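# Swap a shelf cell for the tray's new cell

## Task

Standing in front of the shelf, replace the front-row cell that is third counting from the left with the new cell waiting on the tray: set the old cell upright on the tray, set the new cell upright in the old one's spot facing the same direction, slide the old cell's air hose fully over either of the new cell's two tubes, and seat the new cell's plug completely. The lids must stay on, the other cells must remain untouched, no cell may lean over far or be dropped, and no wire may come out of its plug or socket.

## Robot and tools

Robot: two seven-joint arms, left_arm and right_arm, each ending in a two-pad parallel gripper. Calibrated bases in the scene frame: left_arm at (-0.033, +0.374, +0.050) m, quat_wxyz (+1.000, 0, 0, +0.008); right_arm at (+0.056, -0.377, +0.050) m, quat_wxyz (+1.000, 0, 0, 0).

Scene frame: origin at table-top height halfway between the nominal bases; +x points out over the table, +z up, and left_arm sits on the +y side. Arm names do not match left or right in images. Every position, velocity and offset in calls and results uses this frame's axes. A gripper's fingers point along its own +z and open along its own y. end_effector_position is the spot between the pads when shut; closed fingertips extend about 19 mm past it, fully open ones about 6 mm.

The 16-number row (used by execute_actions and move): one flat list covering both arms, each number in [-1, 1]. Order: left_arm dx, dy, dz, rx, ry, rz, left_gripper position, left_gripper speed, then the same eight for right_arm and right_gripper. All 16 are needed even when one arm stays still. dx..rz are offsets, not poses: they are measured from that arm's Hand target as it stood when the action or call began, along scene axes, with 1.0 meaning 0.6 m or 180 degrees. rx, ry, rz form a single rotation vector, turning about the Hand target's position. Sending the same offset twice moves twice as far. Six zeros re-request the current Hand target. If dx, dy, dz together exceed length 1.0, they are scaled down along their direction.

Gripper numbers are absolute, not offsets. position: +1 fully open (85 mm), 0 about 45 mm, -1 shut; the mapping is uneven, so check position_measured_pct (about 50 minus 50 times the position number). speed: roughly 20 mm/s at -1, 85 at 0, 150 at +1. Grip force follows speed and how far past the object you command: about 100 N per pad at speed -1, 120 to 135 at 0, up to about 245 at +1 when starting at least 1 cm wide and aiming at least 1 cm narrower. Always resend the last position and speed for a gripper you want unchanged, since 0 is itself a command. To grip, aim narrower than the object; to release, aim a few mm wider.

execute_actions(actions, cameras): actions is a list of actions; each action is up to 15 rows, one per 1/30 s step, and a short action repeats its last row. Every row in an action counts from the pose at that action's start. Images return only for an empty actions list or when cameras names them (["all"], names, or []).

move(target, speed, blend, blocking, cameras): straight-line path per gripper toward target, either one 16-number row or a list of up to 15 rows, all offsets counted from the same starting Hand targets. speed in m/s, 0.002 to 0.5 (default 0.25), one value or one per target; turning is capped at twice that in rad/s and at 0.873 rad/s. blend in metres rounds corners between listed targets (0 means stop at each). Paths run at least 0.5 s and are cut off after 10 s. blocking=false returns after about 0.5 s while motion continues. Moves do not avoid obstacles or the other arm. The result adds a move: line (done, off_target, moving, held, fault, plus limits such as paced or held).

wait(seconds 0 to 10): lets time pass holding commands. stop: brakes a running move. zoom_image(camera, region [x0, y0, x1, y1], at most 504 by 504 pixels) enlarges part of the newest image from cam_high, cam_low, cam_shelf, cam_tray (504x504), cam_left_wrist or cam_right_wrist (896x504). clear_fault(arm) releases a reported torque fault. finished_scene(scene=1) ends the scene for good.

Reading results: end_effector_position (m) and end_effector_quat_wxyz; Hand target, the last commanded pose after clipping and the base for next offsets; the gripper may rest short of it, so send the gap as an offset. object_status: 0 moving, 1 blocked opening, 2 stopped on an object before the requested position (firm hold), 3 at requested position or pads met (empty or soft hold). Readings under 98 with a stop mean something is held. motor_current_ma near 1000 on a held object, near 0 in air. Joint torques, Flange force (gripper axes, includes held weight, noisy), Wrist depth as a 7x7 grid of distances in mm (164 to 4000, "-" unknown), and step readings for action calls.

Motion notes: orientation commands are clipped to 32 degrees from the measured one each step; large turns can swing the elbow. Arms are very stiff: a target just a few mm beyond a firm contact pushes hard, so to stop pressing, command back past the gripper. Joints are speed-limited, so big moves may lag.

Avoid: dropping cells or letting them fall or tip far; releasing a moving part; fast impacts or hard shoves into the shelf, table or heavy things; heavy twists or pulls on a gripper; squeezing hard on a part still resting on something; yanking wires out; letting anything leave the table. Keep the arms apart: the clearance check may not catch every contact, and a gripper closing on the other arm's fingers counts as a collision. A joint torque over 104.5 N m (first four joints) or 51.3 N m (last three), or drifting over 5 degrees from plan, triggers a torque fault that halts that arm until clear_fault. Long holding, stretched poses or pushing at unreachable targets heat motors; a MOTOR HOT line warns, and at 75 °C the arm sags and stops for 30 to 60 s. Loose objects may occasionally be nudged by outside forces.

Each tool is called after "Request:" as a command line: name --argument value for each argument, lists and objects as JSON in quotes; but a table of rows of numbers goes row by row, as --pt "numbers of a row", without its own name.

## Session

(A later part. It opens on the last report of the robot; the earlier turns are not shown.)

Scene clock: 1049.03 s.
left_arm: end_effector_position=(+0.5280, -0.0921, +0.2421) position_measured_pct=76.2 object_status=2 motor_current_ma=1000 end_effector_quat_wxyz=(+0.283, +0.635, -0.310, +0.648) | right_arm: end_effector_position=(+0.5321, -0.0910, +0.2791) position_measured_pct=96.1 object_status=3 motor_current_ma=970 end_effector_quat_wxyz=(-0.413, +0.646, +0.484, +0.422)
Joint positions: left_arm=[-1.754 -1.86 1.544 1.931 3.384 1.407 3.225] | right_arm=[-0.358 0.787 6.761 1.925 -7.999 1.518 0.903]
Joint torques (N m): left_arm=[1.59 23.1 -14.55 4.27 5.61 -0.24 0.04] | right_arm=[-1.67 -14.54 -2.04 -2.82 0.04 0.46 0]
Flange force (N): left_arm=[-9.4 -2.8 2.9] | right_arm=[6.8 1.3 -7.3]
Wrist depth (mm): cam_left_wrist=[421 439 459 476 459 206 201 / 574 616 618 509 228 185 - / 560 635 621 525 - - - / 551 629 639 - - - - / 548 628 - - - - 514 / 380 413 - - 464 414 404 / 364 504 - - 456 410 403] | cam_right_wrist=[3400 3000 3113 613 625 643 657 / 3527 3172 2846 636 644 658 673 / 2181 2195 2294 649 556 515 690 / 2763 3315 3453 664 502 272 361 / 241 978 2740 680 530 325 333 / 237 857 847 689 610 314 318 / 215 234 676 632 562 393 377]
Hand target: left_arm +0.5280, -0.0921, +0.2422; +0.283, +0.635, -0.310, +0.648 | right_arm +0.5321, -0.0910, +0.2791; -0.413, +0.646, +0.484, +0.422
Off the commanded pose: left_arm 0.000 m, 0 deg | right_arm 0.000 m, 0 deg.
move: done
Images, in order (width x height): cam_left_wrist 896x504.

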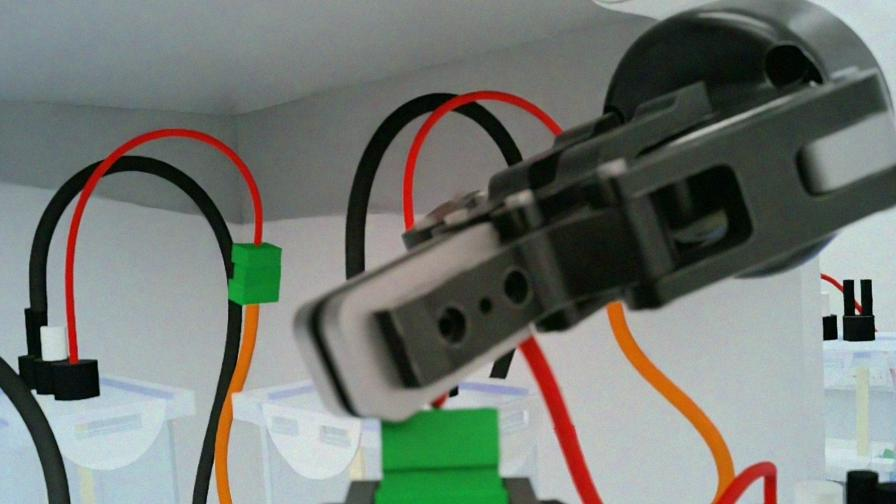

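Request:
move --target '[0,0,0,0,0,0,-0.75,-1,-0.0001,0.0001,-0.0016,0,0,0,-0.929412,-1]' --speed 0.01

Request:
move --target '[0,0,0,0,0,0,-0.75,-1,-0.0001,0.0001,-0.0016,0,0,0,-0.929412,-1]' --speed 0.01 --cameras '["cam_left_wrist","cam_shelf"]'

Request:
zoom_image --camera "cam_left_wrist" --region '[370, 364, 520, 504]'

Request:
zoom_image --camera "cam_shelf" --region '[238, 208, 262, 232]'

Scene clock: 1050.57 s.
left_arm: end_effector_position=(+0.5280, -0.0921, +0.2421) position_measured_pct=76.2 object_status=2 motor_current_ma=1000 end_effector_quat_wxyz=(+0.283, +0.635, -0.310, +0.648) | right_arm: end_effector_position=(+0.5320, -0.0909, +0.2782) position_measured_pct=96.1 object_status=3 motor_current_ma=970 end_effector_quat_wxyz=(-0.414, +0.646, +0.484, +0.422)
Joint positions: left_arm=[-1.754 -1.86 1.544 1.931 3.384 1.407 3.225] | right_arm=[-0.358 0.789 6.76 1.925 -8 1.518 0.905]
Joint torques (N m): left_arm=[1.91 25.49 -16.45 4.42 6.84 -0.34 0.03] | right_arm=[-2.27 -12.26 -2.14 -1.94 0.72 -0.46 0]
Flange force (N): left_arm=[-13.5 -2.9 1.9] | right_arm=[10.6 1.5 -9.5]
Wrist depth (mm): cam_left_wrist=[424 442 459 479 462 205 201 / 574 620 614 510 233 185 191 / 563 634 621 525 - - - / 551 631 639 - - - - / 548 626 - - - - 515 / 379 406 - - 463 415 401 / 363 501 - - 457 410 401] | cam_right_wrist=[3435 3084 3098 614 628 644 654 / 3508 3070 2895 630 646 656 677 / 2146 2210 2240 648 559 514 694 / 2774 3366 3400 665 502 342 361 / 241 978 2706 684 532 326 331 / 238 864 845 694 608 313 318 / 215 234 673 625 560 391 375]
Hand target: left_arm +0.5280, -0.0921, +0.2422; +0.283, +0.635, -0.310, +0.648 | right_arm +0.5320, -0.0909, +0.2782; -0.414, +0.646, +0.484, +0.422
Off the commanded pose: left_arm 0.000 m, 0 deg | right_arm 0.000 m, 0 deg.
move: done

Scene clock: 1051.27 s.
left_arm: end_effector_position=(+0.5280, -0.0921, +0.2421) position_measured_pct=76.2 object_status=2 motor_current_ma=1000 end_effector_quat_wxyz=(+0.283, +0.635, -0.310, +0.648) | right_arm: end_effector_position=(+0.5320, -0.0908, +0.2772) position_measured_pct=96.1 object_status=3 motor_current_ma=970 end_effector_quat_wxyz=(-0.414, +0.646, +0.484, +0.422)
Joint positions: left_arm=[-1.754 -1.86 1.544 1.931 3.384 1.407 3.225] | right_arm=[-0.357 0.791 6.76 1.926 -8.001 1.518 0.907]
Joint torques (N m): left_arm=[1.98 27.64 -18.18 4.65 7.99 -0.48 0] | right_arm=[-2.76 -10.18 -2.21 -1.14 1.43 -1.25 0]
Flange force (N): left_arm=[-17.3 -2.6 1.0] | right_arm=[14.1 1.7 -11.2]
Wrist depth (mm): cam_left_wrist=[427 444 462 483 462 206 201 / 574 612 619 510 233 186 - / 562 635 620 524 - - - / 547 633 644 - - - - / 547 628 - - - - 517 / 373 403 - - 464 415 402 / 365 501 - - 456 411 404] | cam_right_wrist=[3453 3084 3142 612 626 644 662 / 3565 3098 2846 632 645 654 676 / 2153 2203 2232 644 553 515 690 / 2774 3299 3332 662 502 341 360 / 241 969 2751 682 530 325 331 / 237 860 846 691 604 313 319 / 215 233 675 626 561 392 374]
Hand target: left_arm +0.5280, -0.0921, +0.2422; +0.283, +0.635, -0.310, +0.648 | right_arm +0.5320, -0.0908, +0.2772; -0.414, +0.646, +0.484, +0.422
Off the commanded pose: left_arm 0.000 m, 0 deg | right_arm 0.000 m, 0 deg.
move: done
Images, in order (width x height): cam_shelf 504x504, cam_left_wrist 896x504.

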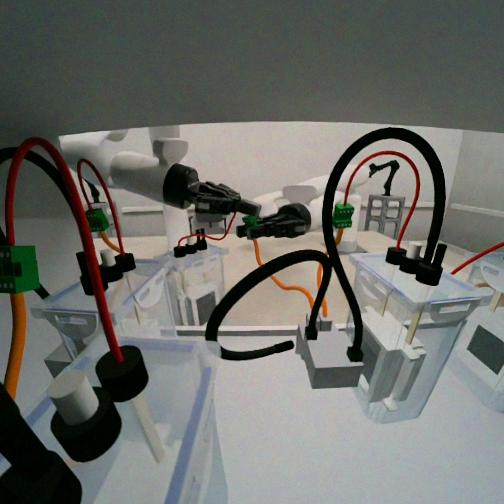

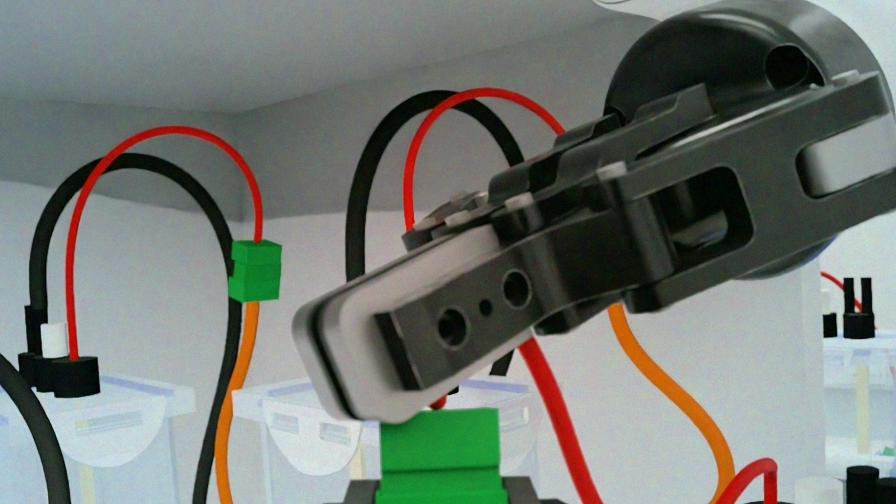

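Scaled by 3.360 from the camera's 896x504 image, which has a finer 1280x720 frame.

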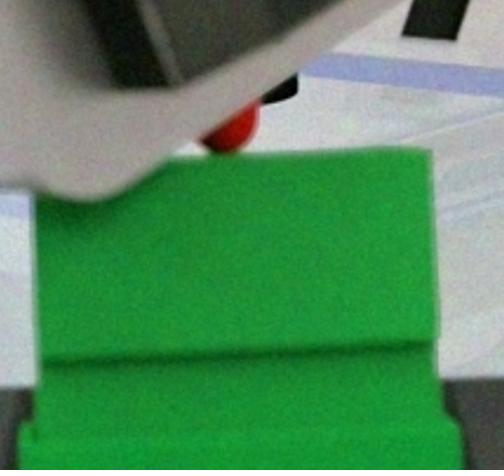

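Scaled by 21.000 from the camera's 504x504 image, which has a finer 720x720 frame.

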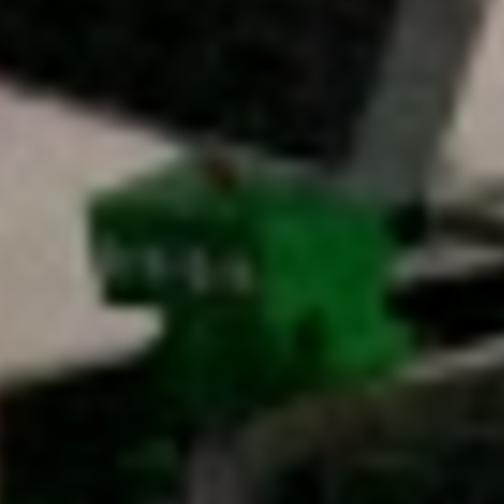

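Request:
move --target '[0,0,0,0,0,0,-0.75,-1,0.0002,-0.0002,0.005,0,0,0,-0.929412,-1]' --speed 0.01

Request:
move --target '[0,0,0,0,0,0,-0.75,-1,0,0,0,0,0,0,-0.88,-1]' --cameras '["cam_left_wrist","cam_shelf"]'

Request:
zoom_image --camera "cam_left_wrist" --region '[370, 364, 520, 504]'

Scene clock: 1053.70 s.
left_arm: end_effector_position=(+0.5280, -0.0921, +0.2423) position_measured_pct=76.2 object_status=2 motor_current_ma=1000 end_effector_quat_wxyz=(+0.283, +0.635, -0.310, +0.648) | right_arm: end_effector_position=(+0.5321, -0.0910, +0.2802) position_measured_pct=96.1 object_status=3 motor_current_ma=970 end_effector_quat_wxyz=(-0.414, +0.646, +0.484, +0.422)
Joint positions: left_arm=[-1.754 -1.859 1.544 1.931 3.384 1.407 3.225] | right_arm=[-0.358 0.784 6.761 1.924 -7.998 1.517 0.9]
Joint torques (N m): left_arm=[0.98 20.31 -12.16 4.1 4.11 -0.23 0.04] | right_arm=[-1.11 -17.14 -1.97 -3.73 -0.7 1.63 -0.03]
Flange force (N): left_arm=[-4.4 -2.3 3.8] | right_arm=[2.5 1.3 -4.6]
Wrist depth (mm): cam_left_wrist=[418 433 452 471 456 206 201 / 566 616 614 522 228 185 - / 561 634 623 525 - - - / 546 630 640 - - - - / 548 631 - - - - 517 / 381 418 - - 464 413 401 / 357 623 - - 457 408 401] | cam_right_wrist=[3383 3028 3113 616 626 646 658 / 3527 3041 2821 632 647 656 677 / 2153 2225 2240 646 607 513 690 / 2833 3418 3418 665 502 274 354 / 241 981 2798 679 533 326 332 / 237 860 847 694 606 315 318 / 215 234 680 624 564 393 375]
Hand target: left_arm +0.5280, -0.0921, +0.2422; +0.283, +0.635, -0.310, +0.648 | right_arm +0.5321, -0.0910, +0.2802; -0.414, +0.646, +0.484, +0.422
Off the commanded pose: left_arm 0.000 m, 0 deg | right_arm 0.000 m, 0 deg.
move: done

Scene clock: 1054.20 s.
left_arm: end_effector_position=(+0.5280, -0.0921, +0.2422) position_measured_pct=76.2 object_status=2 motor_current_ma=1000 end_effector_quat_wxyz=(+0.283, +0.635, -0.310, +0.648) | right_arm: end_effector_position=(+0.5321, -0.0910, +0.2802) position_measured_pct=93.9 object_status=3 motor_current_ma=70 end_effector_quat_wxyz=(-0.413, +0.646, +0.484, +0.422)
Joint positions: left_arm=[-1.754 -1.859 1.544 1.931 3.384 1.407 3.225] | right_arm=[-0.358 0.784 6.761 1.924 -7.998 1.517 0.9]
Joint torques (N m): left_arm=[0.79 19.66 -11.69 4.11 3.74 -0.3 0.06] | right_arm=[-0.93 -17.75 -1.9 -3.91 -0.84 1.84 -0.03]
Flange force (N): left_arm=[-3.4 -2.1 4.0] | right_arm=[1.5 1.4 -3.9]
Wrist depth (mm): cam_left_wrist=[418 434 450 471 454 205 201 / 567 616 616 522 228 185 - / 561 636 621 525 - - - / 549 633 642 - - - - / 549 630 - - - - 517 / 380 390 - - 472 414 402 / 358 626 - - 458 409 402] | cam_right_wrist=[3383 3055 3041 617 627 647 658 / 3527 3055 2833 627 645 658 673 / 2167 2195 2318 644 604 517 690 / 2774 3332 3349 662 503 273 353 / 241 972 2763 682 534 326 333 / 236 859 846 696 606 315 319 / 215 234 680 627 562 394 375]
Hand target: left_arm +0.5280, -0.0921, +0.2422; +0.283, +0.635, -0.310, +0.648 | right_arm +0.5321, -0.0910, +0.2802; -0.414, +0.646, +0.484, +0.422
Off the commanded pose: left_arm 0.000 m, 0 deg | right_arm 0.000 m, 0 deg.
move: done
Images, in order (width x height): cam_shelf 504x504, cam_left_wrist 896x504.

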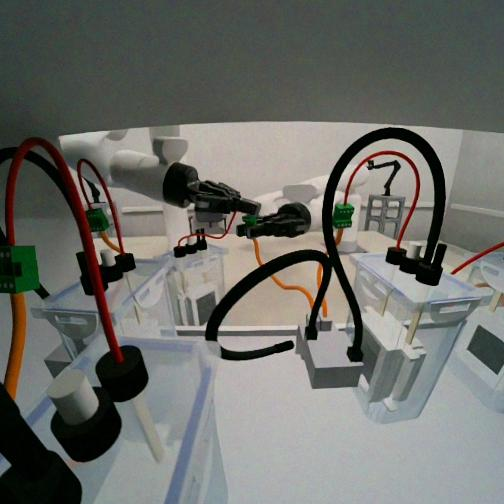

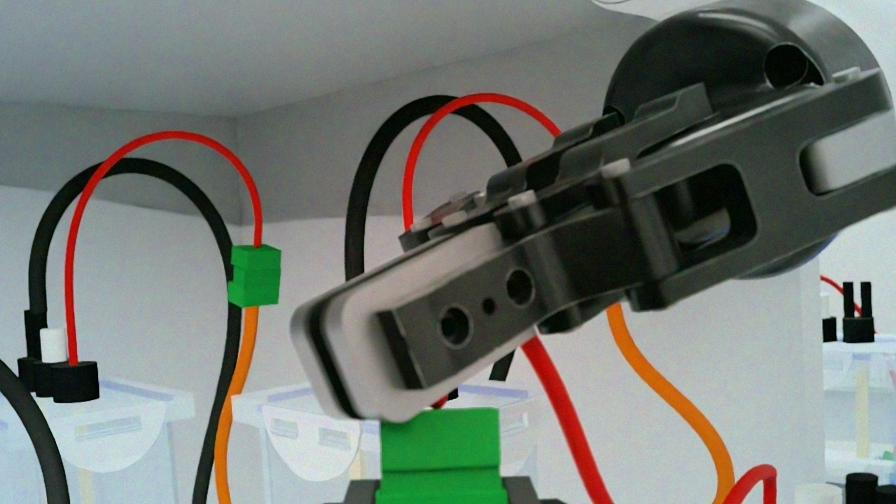

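Scaled by 3.360 from the camera's 896x504 image, which has a finer 1280x720 frame.

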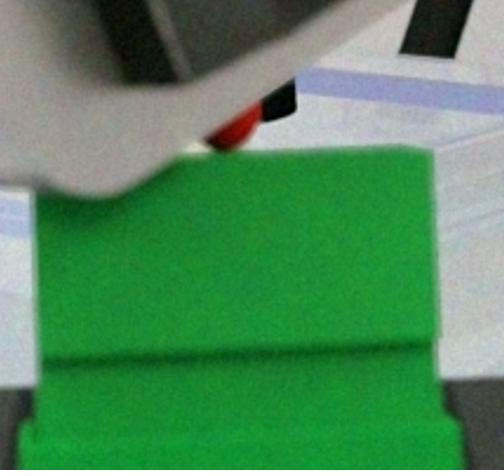

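Request:
move --pt "0 0 0 0 0 0 -0.75 -1 0 0 0.002 0 0 0 -0.86 -1" --pt "0 0 0 0 0 0 -0.75 -1 -0.0017 -0.011 0.0055 0 0 0 -0.86 -1" --speed 0.01 --cameras '["cam_left_wrist","cam_shelf"]'

Request:
zoom_image --camera "cam_left_wrist" --region '[370, 364, 520, 504]'

Request:
zoom_image --camera "cam_shelf" --region '[226, 196, 274, 244]'

Scene clock: 1056.47 s.
left_arm: end_effector_position=(+0.5280, -0.0921, +0.2422) position_measured_pct=76.2 object_status=2 motor_current_ma=1000 end_effector_quat_wxyz=(+0.283, +0.635, -0.310, +0.648) | right_arm: end_effector_position=(+0.5311, -0.0975, +0.2835) position_measured_pct=93.1 object_status=3 motor_current_ma=10 end_effector_quat_wxyz=(-0.414, +0.646, +0.484, +0.422)
Joint positions: left_arm=[-1.754 -1.859 1.544 1.931 3.384 1.407 3.225] | right_arm=[-0.347 0.777 6.768 1.926 -7.983 1.526 0.898]
Joint torques (N m): left_arm=[-1.09 18.41 -10.39 5.15 3.13 -0.96 0.1] | right_arm=[0.24 -18.53 -1.17 -3.84 -0.79 2.07 -0.05]
Flange force (N): left_arm=[-1.3 0.1 5.6] | right_arm=[0.7 1.8 -0.4]
Wrist depth (mm): cam_left_wrist=[417 432 450 470 452 211 202 / 562 621 620 521 233 189 - / 563 631 636 524 - - - / 550 635 636 - - - - / 546 629 - - - 421 516 / 382 425 - - 461 414 405 / 357 620 - - 454 416 402] | cam_right_wrist=[3383 3041 3098 621 634 646 661 / 3584 3055 2774 638 653 662 681 / 2160 2210 2326 655 620 533 698 / 2798 3623 3418 670 508 348 372 / 245 2652 2821 686 551 341 339 / 243 868 856 704 615 319 328 / 223 239 703 636 565 394 380]
Hand target: left_arm +0.5280, -0.0921, +0.2422; +0.283, +0.635, -0.310, +0.648 | right_arm +0.5311, -0.0975, +0.2835; -0.414, +0.646, +0.484, +0.422
Off the commanded pose: left_arm 0.000 m, 0 deg | right_arm 0.000 m, 0 deg.
move: done
Images, in order (width x height): cam_shelf 504x504, cam_left_wrist 896x504.

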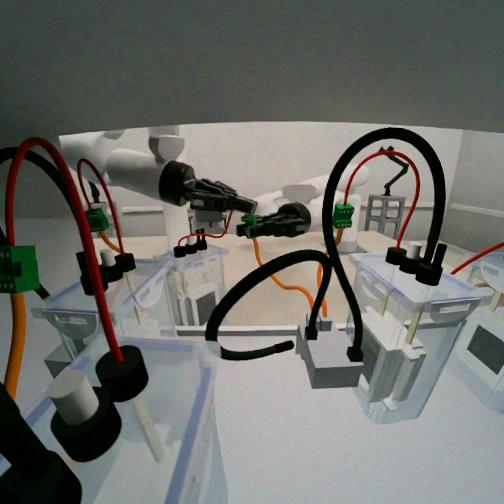

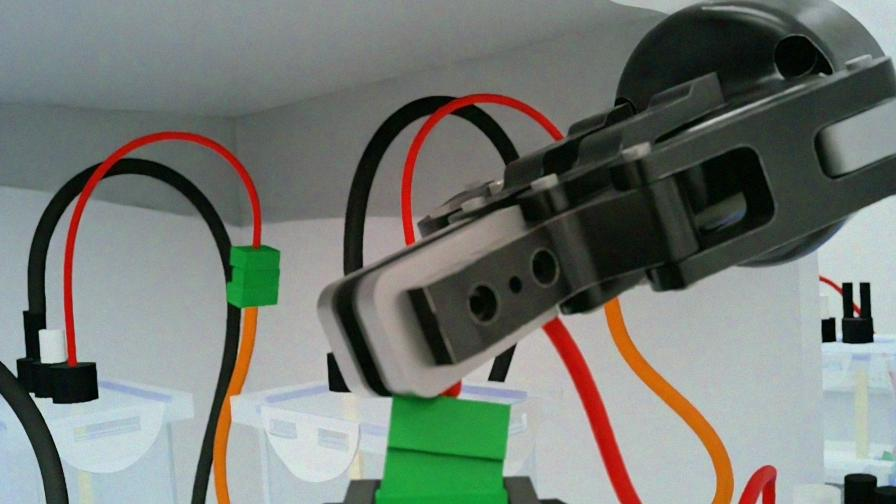

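Scaled by 3.360 from the camera's 896x504 image, which has a finer 1280x720 frame.

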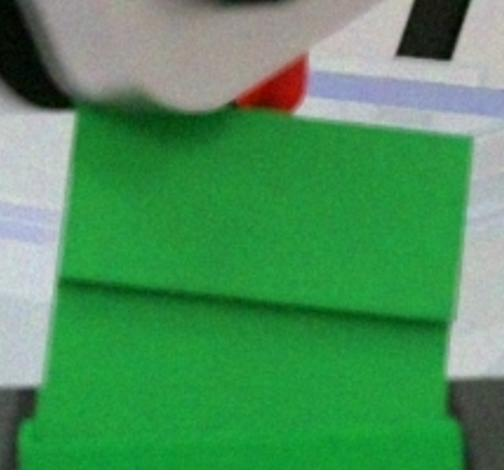

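Scaled by 10.500 from the camera's 504x504 image, which has a finer 720x720 frame.

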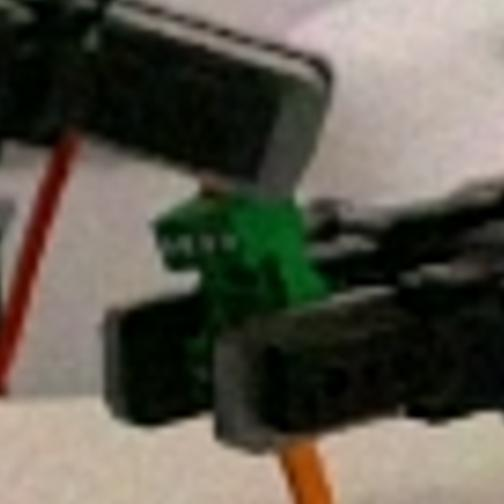

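Request:
move --target '[0,0,0,0,0,0,-0.75,-1,0.0002,0.0015,-0.004,0,0,0,-0.86,-1]' --speed 0.01 --cameras '["cam_left_wrist"]'

Request:
zoom_image --camera "cam_left_wrist" --region '[370, 364, 520, 504]'

Scene clock: 1057.57 s.
left_arm: end_effector_position=(+0.5280, -0.0921, +0.2421) position_measured_pct=76.2 object_status=2 motor_current_ma=1000 end_effector_quat_wxyz=(+0.283, +0.635, -0.310, +0.648) | right_arm: end_effector_position=(+0.5312, -0.0967, +0.2811) position_measured_pct=93.1 object_status=3 motor_current_ma=10 end_effector_quat_wxyz=(-0.414, +0.646, +0.484, +0.422)
Joint positions: left_arm=[-1.754 -1.86 1.544 1.931 3.384 1.407 3.225] | right_arm=[-0.348 0.782 6.766 1.927 -7.987 1.526 0.903]
Joint torques (N m): left_arm=[-2.04 20.64 -11.95 6.15 4.3 -1.58 0.12] | right_arm=[0.27 -16.32 -0.81 -2.63 0.15 0.93 -0.05]
Flange force (N): left_arm=[-5.3 1.5 5.6] | right_arm=[4.7 2.7 -1.0]
Wrist depth (mm): cam_left_wrist=[419 436 452 473 456 212 202 / 569 620 616 524 233 187 - / 563 636 634 511 - - - / 550 634 608 - - - - / 548 631 - - - 419 518 / 380 459 - - 461 415 404 / 358 639 - - 453 414 403] | cam_right_wrist=[3527 3028 3188 621 631 650 664 / 3527 3070 2883 636 651 661 680 / 2181 2248 2294 653 612 531 696 / 2821 3663 3418 666 505 346 365 / 243 987 2729 686 532 337 335 / 241 856 849 699 564 318 324 / 222 236 680 629 564 387 377]
Hand target: left_arm +0.5280, -0.0921, +0.2422; +0.283, +0.635, -0.310, +0.648 | right_arm +0.5312, -0.0967, +0.2811; -0.414, +0.646, +0.484, +0.422
Off the commanded pose: left_arm 0.000 m, 0 deg | right_arm 0.000 m, 0 deg.
move: done
Images, in order (width x height): cam_left_wrist 896x504.

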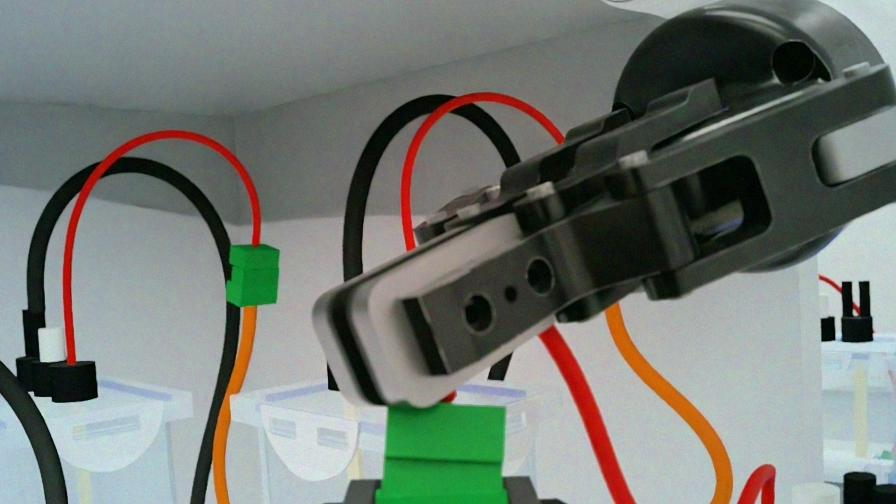

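Scaled by 3.360 from the camera's 896x504 image, which has a finer 1280x720 frame.

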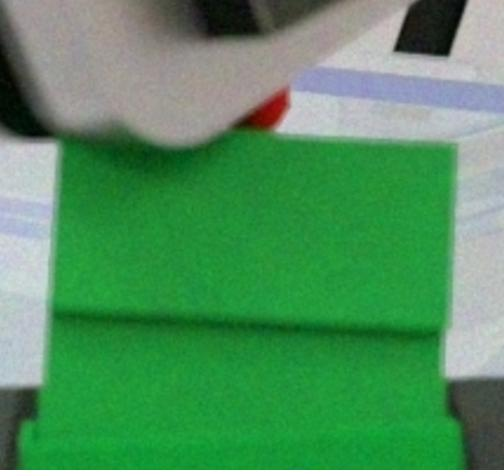

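Request:
move --target '[0,0,0,0,0,0,-0.75,-1,0,0,-0.0025,0,0,0,-0.86,-1]' --speed 0.01

Request:
move --target '[0,0,0,0,0,0,-0.75,-1,0,0,-0.0025,0,0,0,-0.86,-1]' --speed 0.01 --cameras '["cam_left_wrist"]'

Request:
zoom_image --camera "cam_left_wrist" --region '[370, 364, 520, 504]'

Scene clock: 1058.63 s.
left_arm: end_effector_position=(+0.5280, -0.0921, +0.2421) position_measured_pct=76.2 object_status=2 motor_current_ma=1000 end_effector_quat_wxyz=(+0.283, +0.635, -0.310, +0.648) | right_arm: end_effector_position=(+0.5312, -0.0967, +0.2796) position_measured_pct=93.1 object_status=3 motor_current_ma=10 end_effector_quat_wxyz=(-0.414, +0.646, +0.484, +0.422)
Joint positions: left_arm=[-1.754 -1.86 1.544 1.931 3.384 1.407 3.225] | right_arm=[-0.347 0.786 6.765 1.927 -7.988 1.526 0.906]
Joint torques (N m): left_arm=[-3.64 22.51 -13.19 7.51 5.34 -2.45 0.16] | right_arm=[0.6 -14.21 -0.23 -1.42 1.08 0.18 -0.06]
Flange force (N): left_arm=[-8.7 3.7 6.0] | right_arm=[9.1 3.3 -0.3]
Wrist depth (mm): cam_left_wrist=[421 437 455 475 459 211 205 / 571 621 613 521 241 190 195 / 560 628 620 455 175 - - / 551 631 637 - - - - / 548 631 - - - 418 515 / 381 504 - - 461 413 407 / 359 639 - - 456 415 402] | cam_right_wrist=[3418 3028 3142 623 631 649 661 / 3508 3113 2833 633 651 658 684 / 2174 2210 2310 652 609 529 695 / 2774 3471 3418 670 507 347 362 / 245 985 2695 687 518 334 334 / 239 858 841 699 557 318 324 / 220 235 680 624 564 384 376]
Hand target: left_arm +0.5280, -0.0921, +0.2422; +0.283, +0.635, -0.310, +0.648 | right_arm +0.5312, -0.0967, +0.2796; -0.414, +0.646, +0.484, +0.422
Off the commanded pose: left_arm 0.000 m, 0 deg | right_arm 0.000 m, 0 deg.
move: done

Scene clock: 1059.33 s.
left_arm: end_effector_position=(+0.5280, -0.0921, +0.2421) position_measured_pct=76.2 object_status=2 motor_current_ma=1000 end_effector_quat_wxyz=(+0.283, +0.635, -0.310, +0.648) | right_arm: end_effector_position=(+0.5312, -0.0967, +0.2781) position_measured_pct=93.1 object_status=3 motor_current_ma=10 end_effector_quat_wxyz=(-0.413, +0.646, +0.484, +0.422)
Joint positions: left_arm=[-1.754 -1.86 1.544 1.931 3.384 1.407 3.225] | right_arm=[-0.347 0.789 6.764 1.928 -7.99 1.527 0.91]
Joint torques (N m): left_arm=[-4.66 24.72 -14.8 8.65 6.53 -3.05 0.17] | right_arm=[0.94 -11.88 0.35 -0.29 1.93 -0.92 -0.07]
Flange force (N): left_arm=[-12.8 5.1 6.4] | right_arm=[13.5 3.6 -0.4]
Wrist depth (mm): cam_left_wrist=[425 442 459 478 458 210 205 / 572 614 615 500 245 191 195 / 563 636 634 513 - - - / 582 634 635 - - - - / 580 634 - - - - 515 / 380 462 - - - 414 408 / 358 644 - - 454 410 404] | cam_right_wrist=[3508 3084 3084 621 631 648 658 / 3546 3070 2833 638 649 659 681 / 2181 2174 2286 651 611 523 700 / 2181 3383 3383 670 500 346 362 / 244 979 2751 687 519 337 333 / 238 853 842 699 554 317 324 / 218 234 677 626 565 383 374]
Hand target: left_arm +0.5280, -0.0921, +0.2422; +0.283, +0.635, -0.310, +0.648 | right_arm +0.5312, -0.0967, +0.2781; -0.413, +0.646, +0.484, +0.422
Off the commanded pose: left_arm 0.000 m, 0 deg | right_arm 0.000 m, 0 deg.
move: done
Images, in order (width x height): cam_left_wrist 896x504.

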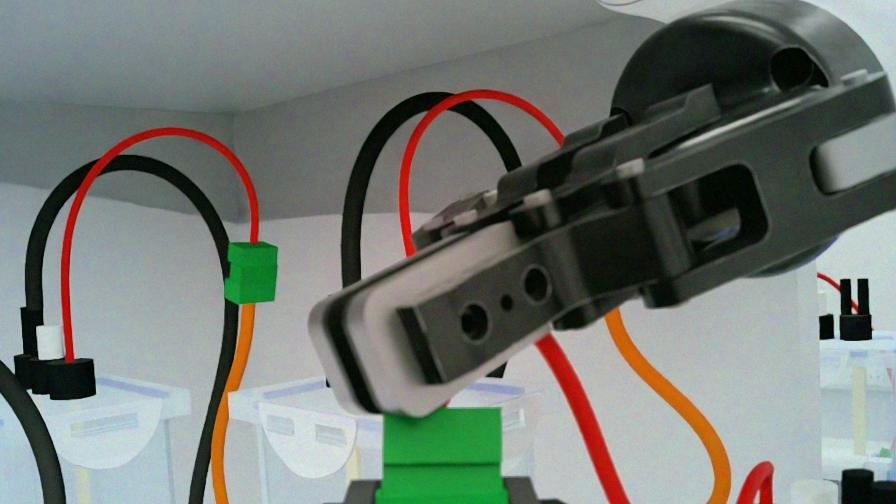

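Scaled by 3.360 from the camera's 896x504 image, which has a finer 1280x720 frame.

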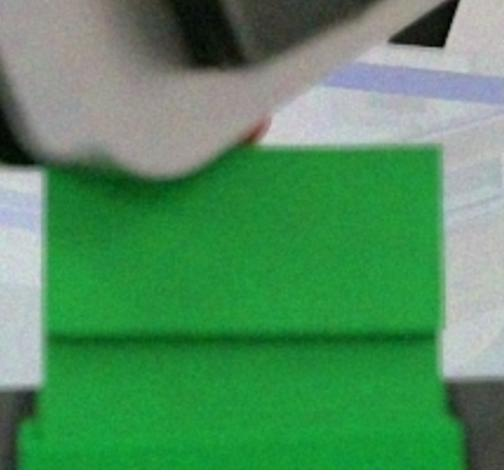

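Request:
move --target '[0,0,0,0,0,0,-0.75,-1,0,0,-0.0025,0,0,0,-0.86,-1]' --speed 0.01

Request:
move --target '[0,0,0,0,0,0,-0.75,-1,0,0,-0.0016,0,0,0,-0.86,-1]' --speed 0.01 --cameras '["cam_left_wrist","cam_shelf"]'

Request:
zoom_image --camera "cam_left_wrist" --region '[370, 364, 520, 504]'

Request:
zoom_image --camera "cam_shelf" --region '[238, 208, 262, 232]'

Scene clock: 1060.40 s.
left_arm: end_effector_position=(+0.5280, -0.0921, +0.2421) position_measured_pct=76.2 object_status=2 motor_current_ma=1000 end_effector_quat_wxyz=(+0.283, +0.635, -0.310, +0.648) | right_arm: end_effector_position=(+0.5312, -0.0967, +0.2766) position_measured_pct=93.1 object_status=3 motor_current_ma=10 end_effector_quat_wxyz=(-0.414, +0.646, +0.484, +0.422)
Joint positions: left_arm=[-1.754 -1.86 1.544 1.931 3.384 1.407 3.225] | right_arm=[-0.346 0.792 6.763 1.928 -7.991 1.527 0.914]
Joint torques (N m): left_arm=[-5.19 27.6 -16.99 9.71 8.13 -3.49 0.13] | right_arm=[1.05 -8.93 0.89 0.93 2.86 -2.35 -0.08]
Flange force (N): left_arm=[-17.9 6.0 6.8] | right_arm=[18.9 3.5 -1.5]
Wrist depth (mm): cam_left_wrist=[428 444 464 485 459 210 205 / 575 617 609 508 245 190 194 / 551 634 638 524 175 - - / 586 632 638 - - - - / 581 631 - - - - 514 / 371 409 - - 462 414 409 / 359 641 - - 456 410 404] | cam_right_wrist=[3527 3028 3234 617 633 651 662 / 3546 3055 2833 636 647 660 679 / 2174 2232 2248 653 611 526 696 / 2181 3250 3349 670 503 342 360 / 244 975 2774 685 530 336 332 / 236 857 838 696 562 317 323 / 218 235 245 626 561 379 375]
Hand target: left_arm +0.5280, -0.0921, +0.2422; +0.283, +0.635, -0.310, +0.648 | right_arm +0.5312, -0.0967, +0.2766; -0.414, +0.646, +0.484, +0.422
Off the commanded pose: left_arm 0.000 m, 0 deg | right_arm 0.000 m, 0 deg.
move: done

Scene clock: 1061.10 s.
left_arm: end_effector_position=(+0.5280, -0.0921, +0.2421) position_measured_pct=76.2 object_status=2 motor_current_ma=1000 end_effector_quat_wxyz=(+0.283, +0.635, -0.310, +0.648) | right_arm: end_effector_position=(+0.5312, -0.0967, +0.2757) position_measured_pct=93.1 object_status=3 motor_current_ma=10 end_effector_quat_wxyz=(-0.414, +0.646, +0.484, +0.422)
Joint positions: left_arm=[-1.754 -1.86 1.544 1.931 3.384 1.407 3.225] | right_arm=[-0.346 0.795 6.762 1.928 -7.992 1.527 0.916]
Joint torques (N m): left_arm=[-5.41 29.59 -18.6 10.28 9.18 -3.75 0.13] | right_arm=[1.03 -6.85 1.2 1.71 3.5 -3.32 -0.09]
Flange force (N): left_arm=[-21.7 6.5 6.6] | right_arm=[22.5 3.3 -2.5]
Wrist depth (mm): cam_left_wrist=[430 449 467 488 464 211 205 / 573 617 611 509 241 195 194 / 562 635 627 522 - - - / 582 631 634 - - - - / 580 633 - - - - 517 / 369 406 - - 461 414 408 / 358 646 - - 454 409 405] | cam_right_wrist=[3435 2987 3142 621 633 647 662 / 3490 3028 2883 636 650 662 683 / 2125 2225 2263 652 613 527 694 / 2203 3315 3383 668 507 341 360 / 244 972 2717 687 515 332 331 / 236 860 839 699 564 316 323 / 218 235 246 624 559 381 375]
Hand target: left_arm +0.5280, -0.0921, +0.2422; +0.283, +0.635, -0.310, +0.648 | right_arm +0.5312, -0.0967, +0.2757; -0.414, +0.646, +0.484, +0.422
Off the commanded pose: left_arm 0.000 m, 0 deg | right_arm 0.000 m, 0 deg.
move: done
Images, in order (width x height): cam_shelf 504x504, cam_left_wrist 896x504.

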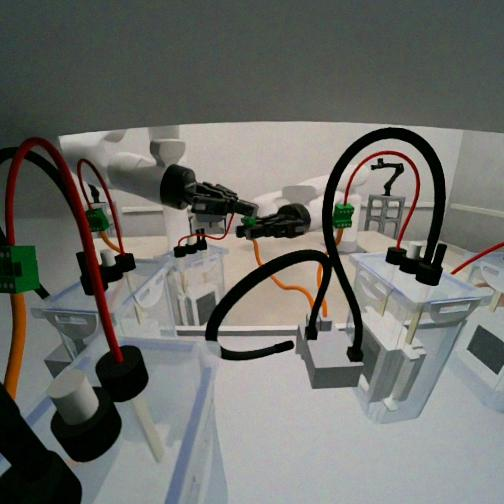

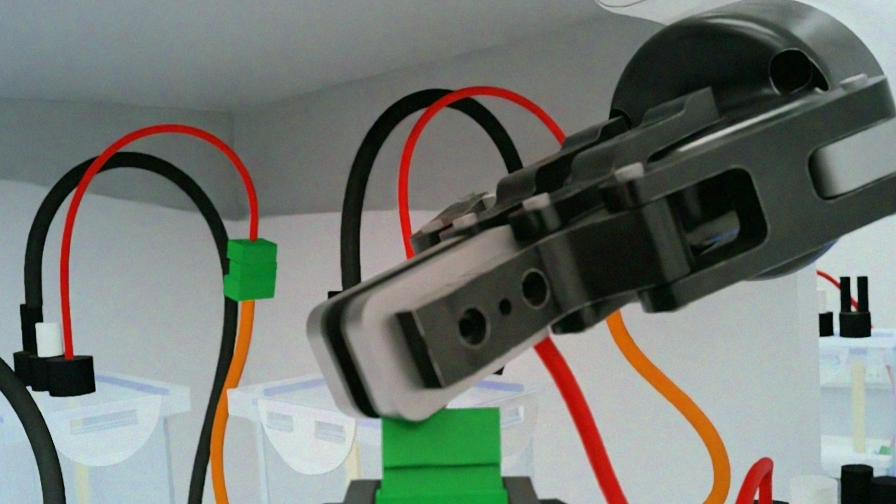

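Scaled by 3.360 from the camera's 896x504 image, which has a finer 1280x720 frame.

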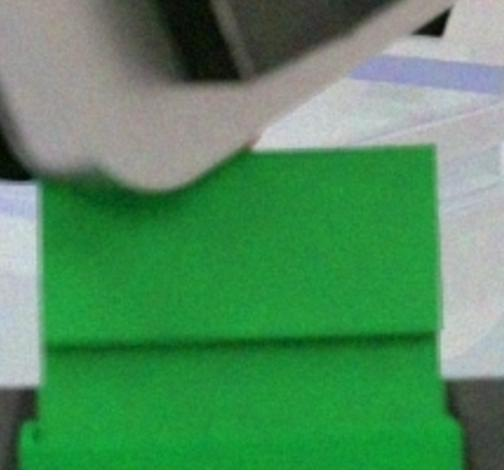

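Scaled by 21.000 from the camera's 504x504 image, which has a finer 720x720 frame.

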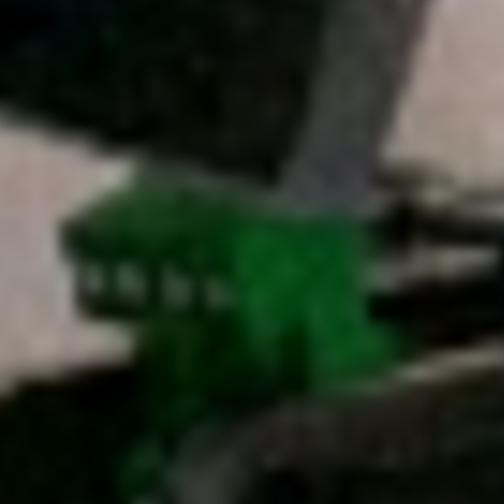

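Request:
move --target '[0,0,0,0,0,0,-0.75,-1,0,0,0.008,0,0,0,-0.86,-1]' --speed 0.01

Request:
move --target '[0,0,0,0,0,0,-0.75,-1,-0.0014,-0.009,0.0007,0,0,0,-0.83,-1]' --speed 0.01 --cameras '["cam_left_wrist","cam_shelf"]'

Request:
zoom_image --camera "cam_left_wrist" --region '[370, 364, 520, 504]'

Scene clock: 1063.37 s.
left_arm: end_effector_position=(+0.5281, -0.0919, +0.2424) position_measured_pct=76.2 object_status=2 motor_current_ma=1000 end_effector_quat_wxyz=(+0.283, +0.635, -0.310, +0.649) | right_arm: end_effector_position=(+0.5312, -0.0967, +0.2804) position_measured_pct=93.1 object_status=3 motor_current_ma=10 end_effector_quat_wxyz=(-0.413, +0.646, +0.484, +0.422)
Joint positions: left_arm=[-1.754 -1.859 1.544 1.932 3.384 1.407 3.225] | right_arm=[-0.348 0.784 6.765 1.927 -7.988 1.526 0.904]
Joint torques (N m): left_arm=[-2.2 20.53 -11.9 6.14 4.24 -1.67 0.13] | right_arm=[0.18 -16.3 -0.91 -2.56 0.23 1.18 -0.06]
Flange force (N): left_arm=[-5.1 1.7 5.3] | right_arm=[5.0 2.8 -0.8]
Wrist depth (mm): cam_left_wrist=[419 433 450 469 460 211 205 / 569 615 615 521 374 191 196 / 561 635 635 525 - - - / 549 632 638 - - - - / 548 629 - - - 420 522 / 382 423 - - 454 414 405 / 357 625 - - 456 416 402] | cam_right_wrist=[3453 3055 3172 621 631 648 662 / 3546 3041 2883 639 654 663 683 / 2174 2225 2286 654 616 530 699 / 2740 3383 3508 670 506 346 364 / 244 979 2729 687 519 335 334 / 240 853 852 703 557 317 325 / 221 236 675 627 563 385 376]
Hand target: left_arm +0.5280, -0.0921, +0.2422; +0.283, +0.635, -0.310, +0.648 | right_arm +0.5312, -0.0967, +0.2805; -0.414, +0.646, +0.484, +0.422
Off the commanded pose: left_arm 0.000 m, 0 deg | right_arm 0.000 m, 0 deg.
move: done

Scene clock: 1064.13 s.
left_arm: end_effector_position=(+0.5280, -0.0921, +0.2422) position_measured_pct=76.2 object_status=2 motor_current_ma=1000 end_effector_quat_wxyz=(+0.283, +0.635, -0.310, +0.648) | right_arm: end_effector_position=(+0.5304, -0.1021, +0.2809) position_measured_pct=91.3 object_status=3 motor_current_ma=10 end_effector_quat_wxyz=(-0.413, +0.646, +0.484, +0.422)
Joint positions: left_arm=[-1.754 -1.859 1.544 1.931 3.384 1.407 3.225] | right_arm=[-0.338 0.783 6.769 1.929 -7.978 1.534 0.908]
Joint torques (N m): left_arm=[-0.53 19.49 -11.27 5.47 3.79 -0.73 0.1] | right_arm=[0.87 -17.65 -0.47 -3.91 -0.96 1.28 0.02]
Flange force (N): left_arm=[-3.3 -0.9 7.0] | right_arm=[2.2 -0.1 -0.9]
Wrist depth (mm): cam_left_wrist=[417 434 453 470 461 216 205 / 566 620 617 521 470 193 195 / 563 633 629 525 189 - - / 548 631 611 - - - - / 546 630 - - - 415 517 / 382 422 - - 168 414 403 / 359 627 - 333 456 410 403] | cam_right_wrist=[3527 3070 3142 625 638 660 669 / 3565 3070 2798 643 654 672 686 / 2181 2218 2263 658 613 529 703 / 2263 3349 3453 675 517 352 366 / 247 979 2663 698 521 339 337 / 241 849 853 706 570 322 330 / 223 237 247 609 567 384 376]
Hand target: left_arm +0.5280, -0.0921, +0.2422; +0.283, +0.635, -0.310, +0.648 | right_arm +0.5304, -0.1021, +0.2809; -0.413, +0.646, +0.484, +0.422
Off the commanded pose: left_arm 0.000 m, 0 deg | right_arm 0.000 m, 0 deg.
move: done
Images, in order (width x height): cam_shelf 504x504, cam_left_wrist 896x504.

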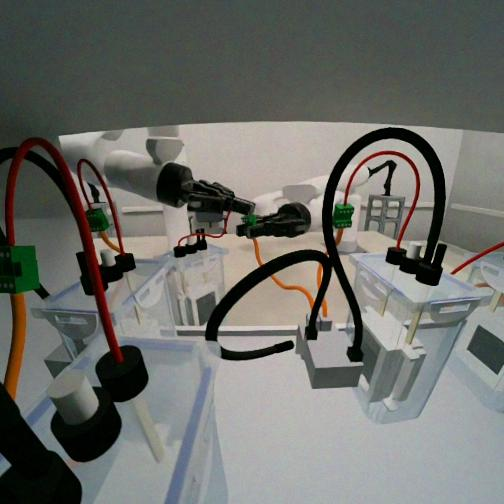

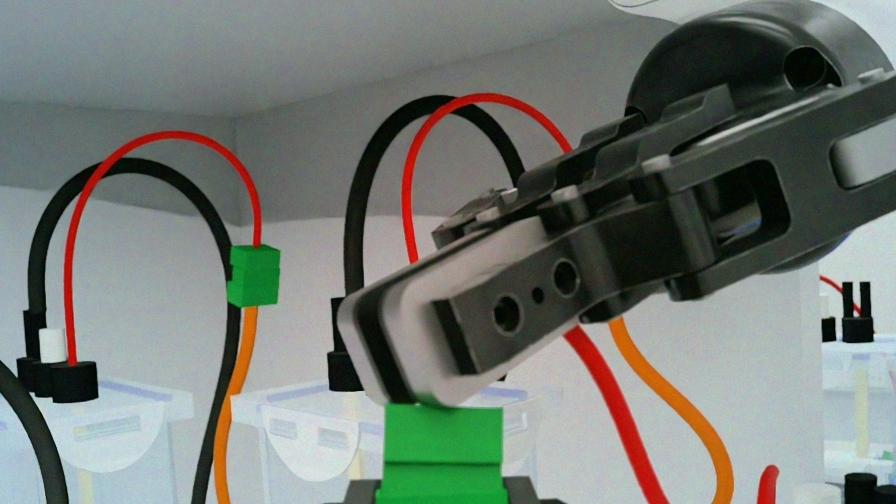

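Scaled by 3.360 from the camera's 896x504 image, which has a finer 1280x720 frame.

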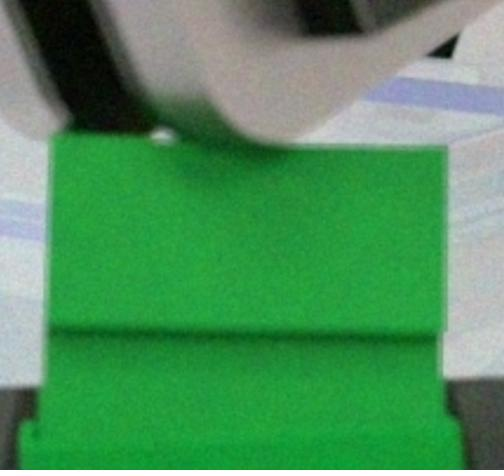

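Request:
move --target '[0,0,0,0,0,0,-0.75,-1,-0.0003,-0.002,-0.003,0,0,0,-0.83,-1]' --speed 0.01

Request:
move --target '[0,0,0,0,0,0,-0.75,-1,0,0,-0.003,0,0,0,-0.83,-1]' --speed 0.01

Request:
move --target '[0,0,0,0,0,0,-0.75,-1,0,0,-0.003,0,0,0,-0.83,-1]' --speed 0.01 --cameras '["cam_left_wrist","cam_shelf"]'

Request:
zoom_image --camera "cam_left_wrist" --region '[370, 364, 520, 504]'

Request:
zoom_image --camera "cam_shelf" --region '[238, 208, 262, 232]'

Scene clock: 1065.57 s.
left_arm: end_effector_position=(+0.5280, -0.0921, +0.2421) position_measured_pct=76.2 object_status=2 motor_current_ma=1000 end_effector_quat_wxyz=(+0.283, +0.635, -0.310, +0.648) | right_arm: end_effector_position=(+0.5302, -0.1032, +0.2791) position_measured_pct=91.3 object_status=3 motor_current_ma=10 end_effector_quat_wxyz=(-0.414, +0.646, +0.484, +0.422)
Joint positions: left_arm=[-1.754 -1.86 1.544 1.931 3.384 1.407 3.225] | right_arm=[-0.335 0.787 6.769 1.93 -7.977 1.537 0.913]
Joint torques (N m): left_arm=[-2.19 23.25 -13.95 7.62 5.9 -1.72 0.17] | right_arm=[1.83 -13.68 0.83 -2.21 0.33 -0.8 0.05]
Flange force (N): left_arm=[-10.3 1.3 8.5] | right_arm=[10.0 -0.5 -0.9]
Wrist depth (mm): cam_left_wrist=[424 439 460 475 459 217 207 / 574 621 616 508 468 193 197 / 564 637 634 512 187 - - / 550 636 609 - - - - / 549 631 - - - 413 515 / 379 446 - - 168 416 407 / 357 638 - - 456 410 402] | cam_right_wrist=[3383 3014 3128 625 639 660 664 / 3453 3113 2870 642 655 669 685 / 2188 2218 2271 658 566 530 709 / 2286 3366 3400 677 516 348 369 / 249 976 2695 692 534 341 336 / 241 858 848 706 569 333 332 / 224 236 247 607 570 385 377]
Hand target: left_arm +0.5280, -0.0921, +0.2422; +0.283, +0.635, -0.310, +0.648 | right_arm +0.5302, -0.1033, +0.2791; -0.414, +0.646, +0.484, +0.422
Off the commanded pose: left_arm 0.000 m, 0 deg | right_arm 0.000 m, 0 deg.
move: done

Scene clock: 1066.27 s.
left_arm: end_effector_position=(+0.5280, -0.0921, +0.2421) position_measured_pct=76.2 object_status=2 motor_current_ma=1000 end_effector_quat_wxyz=(+0.283, +0.635, -0.310, +0.648) | right_arm: end_effector_position=(+0.5302, -0.1033, +0.2773) position_measured_pct=91.3 object_status=3 motor_current_ma=10 end_effector_quat_wxyz=(-0.414, +0.646, +0.484, +0.422)
Joint positions: left_arm=[-1.754 -1.86 1.544 1.931 3.384 1.407 3.225] | right_arm=[-0.334 0.791 6.767 1.931 -7.979 1.537 0.918]
Joint torques (N m): left_arm=[-2.25 27.47 -17.26 8.69 8.19 -2.03 0.14] | right_arm=[1.77 -9.65 1.51 -0.8 1.52 -2.84 0.1]
Flange force (N): left_arm=[-17.9 1.7 8.7] | right_arm=[17.1 -1.0 -3.2]
Wrist depth (mm): cam_left_wrist=[427 445 464 484 460 217 208 / 574 619 611 499 470 199 197 / 562 633 631 520 188 - - / 572 633 606 - - - - / 549 633 - - - 413 516 / 374 461 - - 169 414 405 / 358 640 - - 454 409 403] | cam_right_wrist=[3453 3055 3142 627 637 656 667 / 3546 3070 2870 644 656 665 690 / 2188 2203 2294 658 563 533 704 / 2174 3349 3435 678 514 348 365 / 248 993 2717 693 549 340 334 / 241 825 840 706 569 334 331 / 223 236 246 607 569 383 377]
Hand target: left_arm +0.5280, -0.0921, +0.2422; +0.283, +0.635, -0.310, +0.648 | right_arm +0.5302, -0.1033, +0.2773; -0.414, +0.646, +0.484, +0.422
Off the commanded pose: left_arm 0.000 m, 0 deg | right_arm 0.000 m, 0 deg.
move: done

Scene clock: 1066.97 s.
left_arm: end_effector_position=(+0.5280, -0.0921, +0.2421) position_measured_pct=76.2 object_status=2 motor_current_ma=1000 end_effector_quat_wxyz=(+0.283, +0.635, -0.310, +0.648) | right_arm: end_effector_position=(+0.5302, -0.1032, +0.2755) position_measured_pct=91.3 object_status=3 motor_current_ma=10 end_effector_quat_wxyz=(-0.414, +0.646, +0.484, +0.422)
Joint positions: left_arm=[-1.754 -1.86 1.544 1.931 3.384 1.407 3.225] | right_arm=[-0.333 0.795 6.766 1.931 -7.981 1.538 0.922]
Joint torques (N m): left_arm=[-2.45 31.3 -20.28 9.87 10.32 -2.38 0.15] | right_arm=[2.05 -5.87 2.35 0.47 2.49 -4.83 0.1]
Flange force (N): left_arm=[-24.8 2.2 9.3] | right_arm=[23.9 -2.0 -5.0]
Wrist depth (mm): cam_left_wrist=[435 450 468 490 462 217 208 / 572 620 616 509 471 200 196 / 550 637 633 523 188 - - / 549 633 607 - - - - / 548 628 - - - - 524 / 372 454 - - 169 414 404 / 366 639 - 560 457 410 403] | cam_right_wrist=[3508 3014 3142 624 640 659 666 / 3546 3113 2895 644 655 671 689 / 2167 2248 2255 658 562 530 706 / 2167 3349 3383 674 515 347 364 / 248 975 2729 694 552 337 332 / 240 815 845 703 563 374 332 / 223 236 245 607 566 382 375]
Hand target: left_arm +0.5280, -0.0921, +0.2422; +0.283, +0.635, -0.310, +0.648 | right_arm +0.5302, -0.1032, +0.2755; -0.414, +0.646, +0.484, +0.422
Off the commanded pose: left_arm 0.000 m, 0 deg | right_arm 0.000 m, 0 deg.
move: done
Images, in order (width x height): cam_shelf 504x504, cam_left_wrist 896x504.

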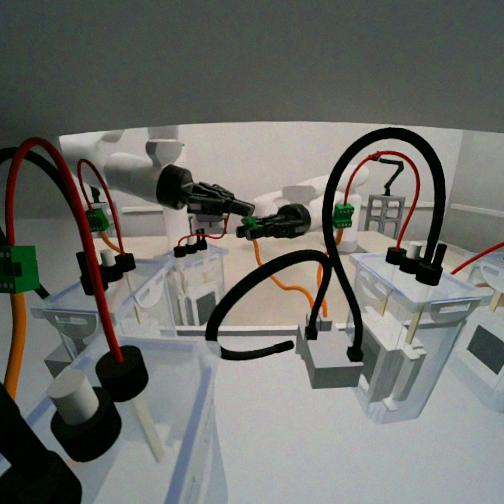

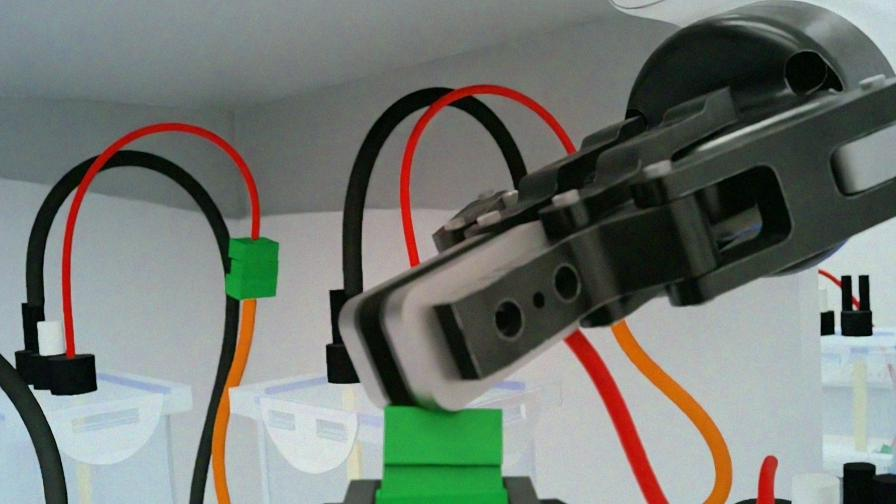

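Scaled by 3.360 from the camera's 896x504 image, which has a finer 1280x720 frame.

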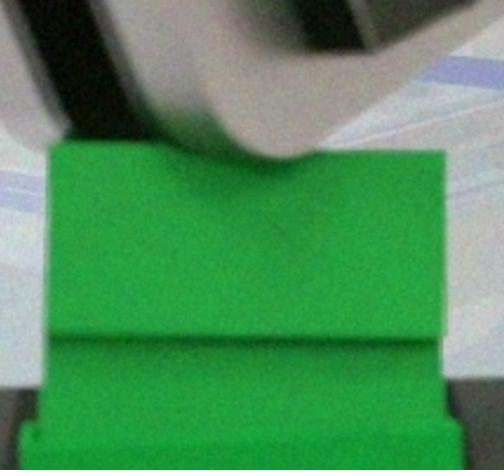

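Scaled by 21.000 from the camera's 504x504 image, which has a finer 720x720 frame.

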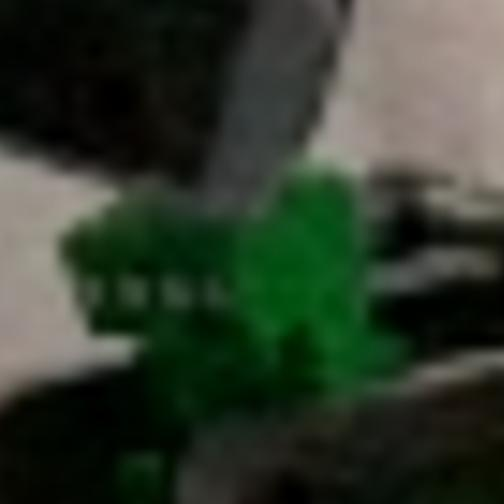

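Request:
zoom_image --camera "cam_left_wrist" --region '[370, 474, 400, 504]'

Request:
zoom_image --camera "cam_left_wrist" --region '[484, 474, 514, 504]'

Scaled by 16.800 from the camera's 896x504 image, which has a finer 1280x720 frame.

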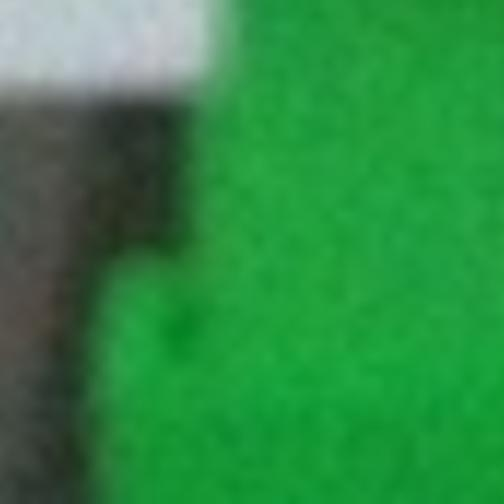

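Scaled by 16.800 from the camera's 896x504 image, which has a finer 1280x720 frame.

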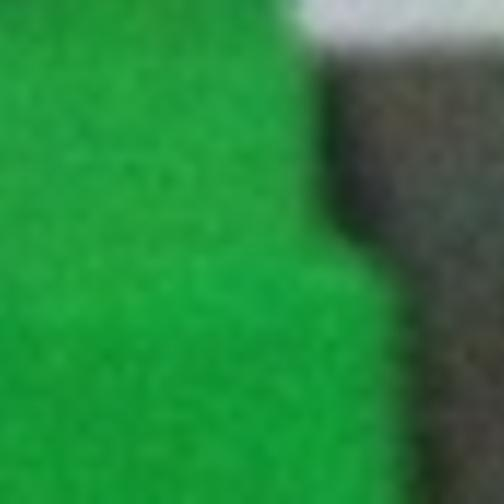

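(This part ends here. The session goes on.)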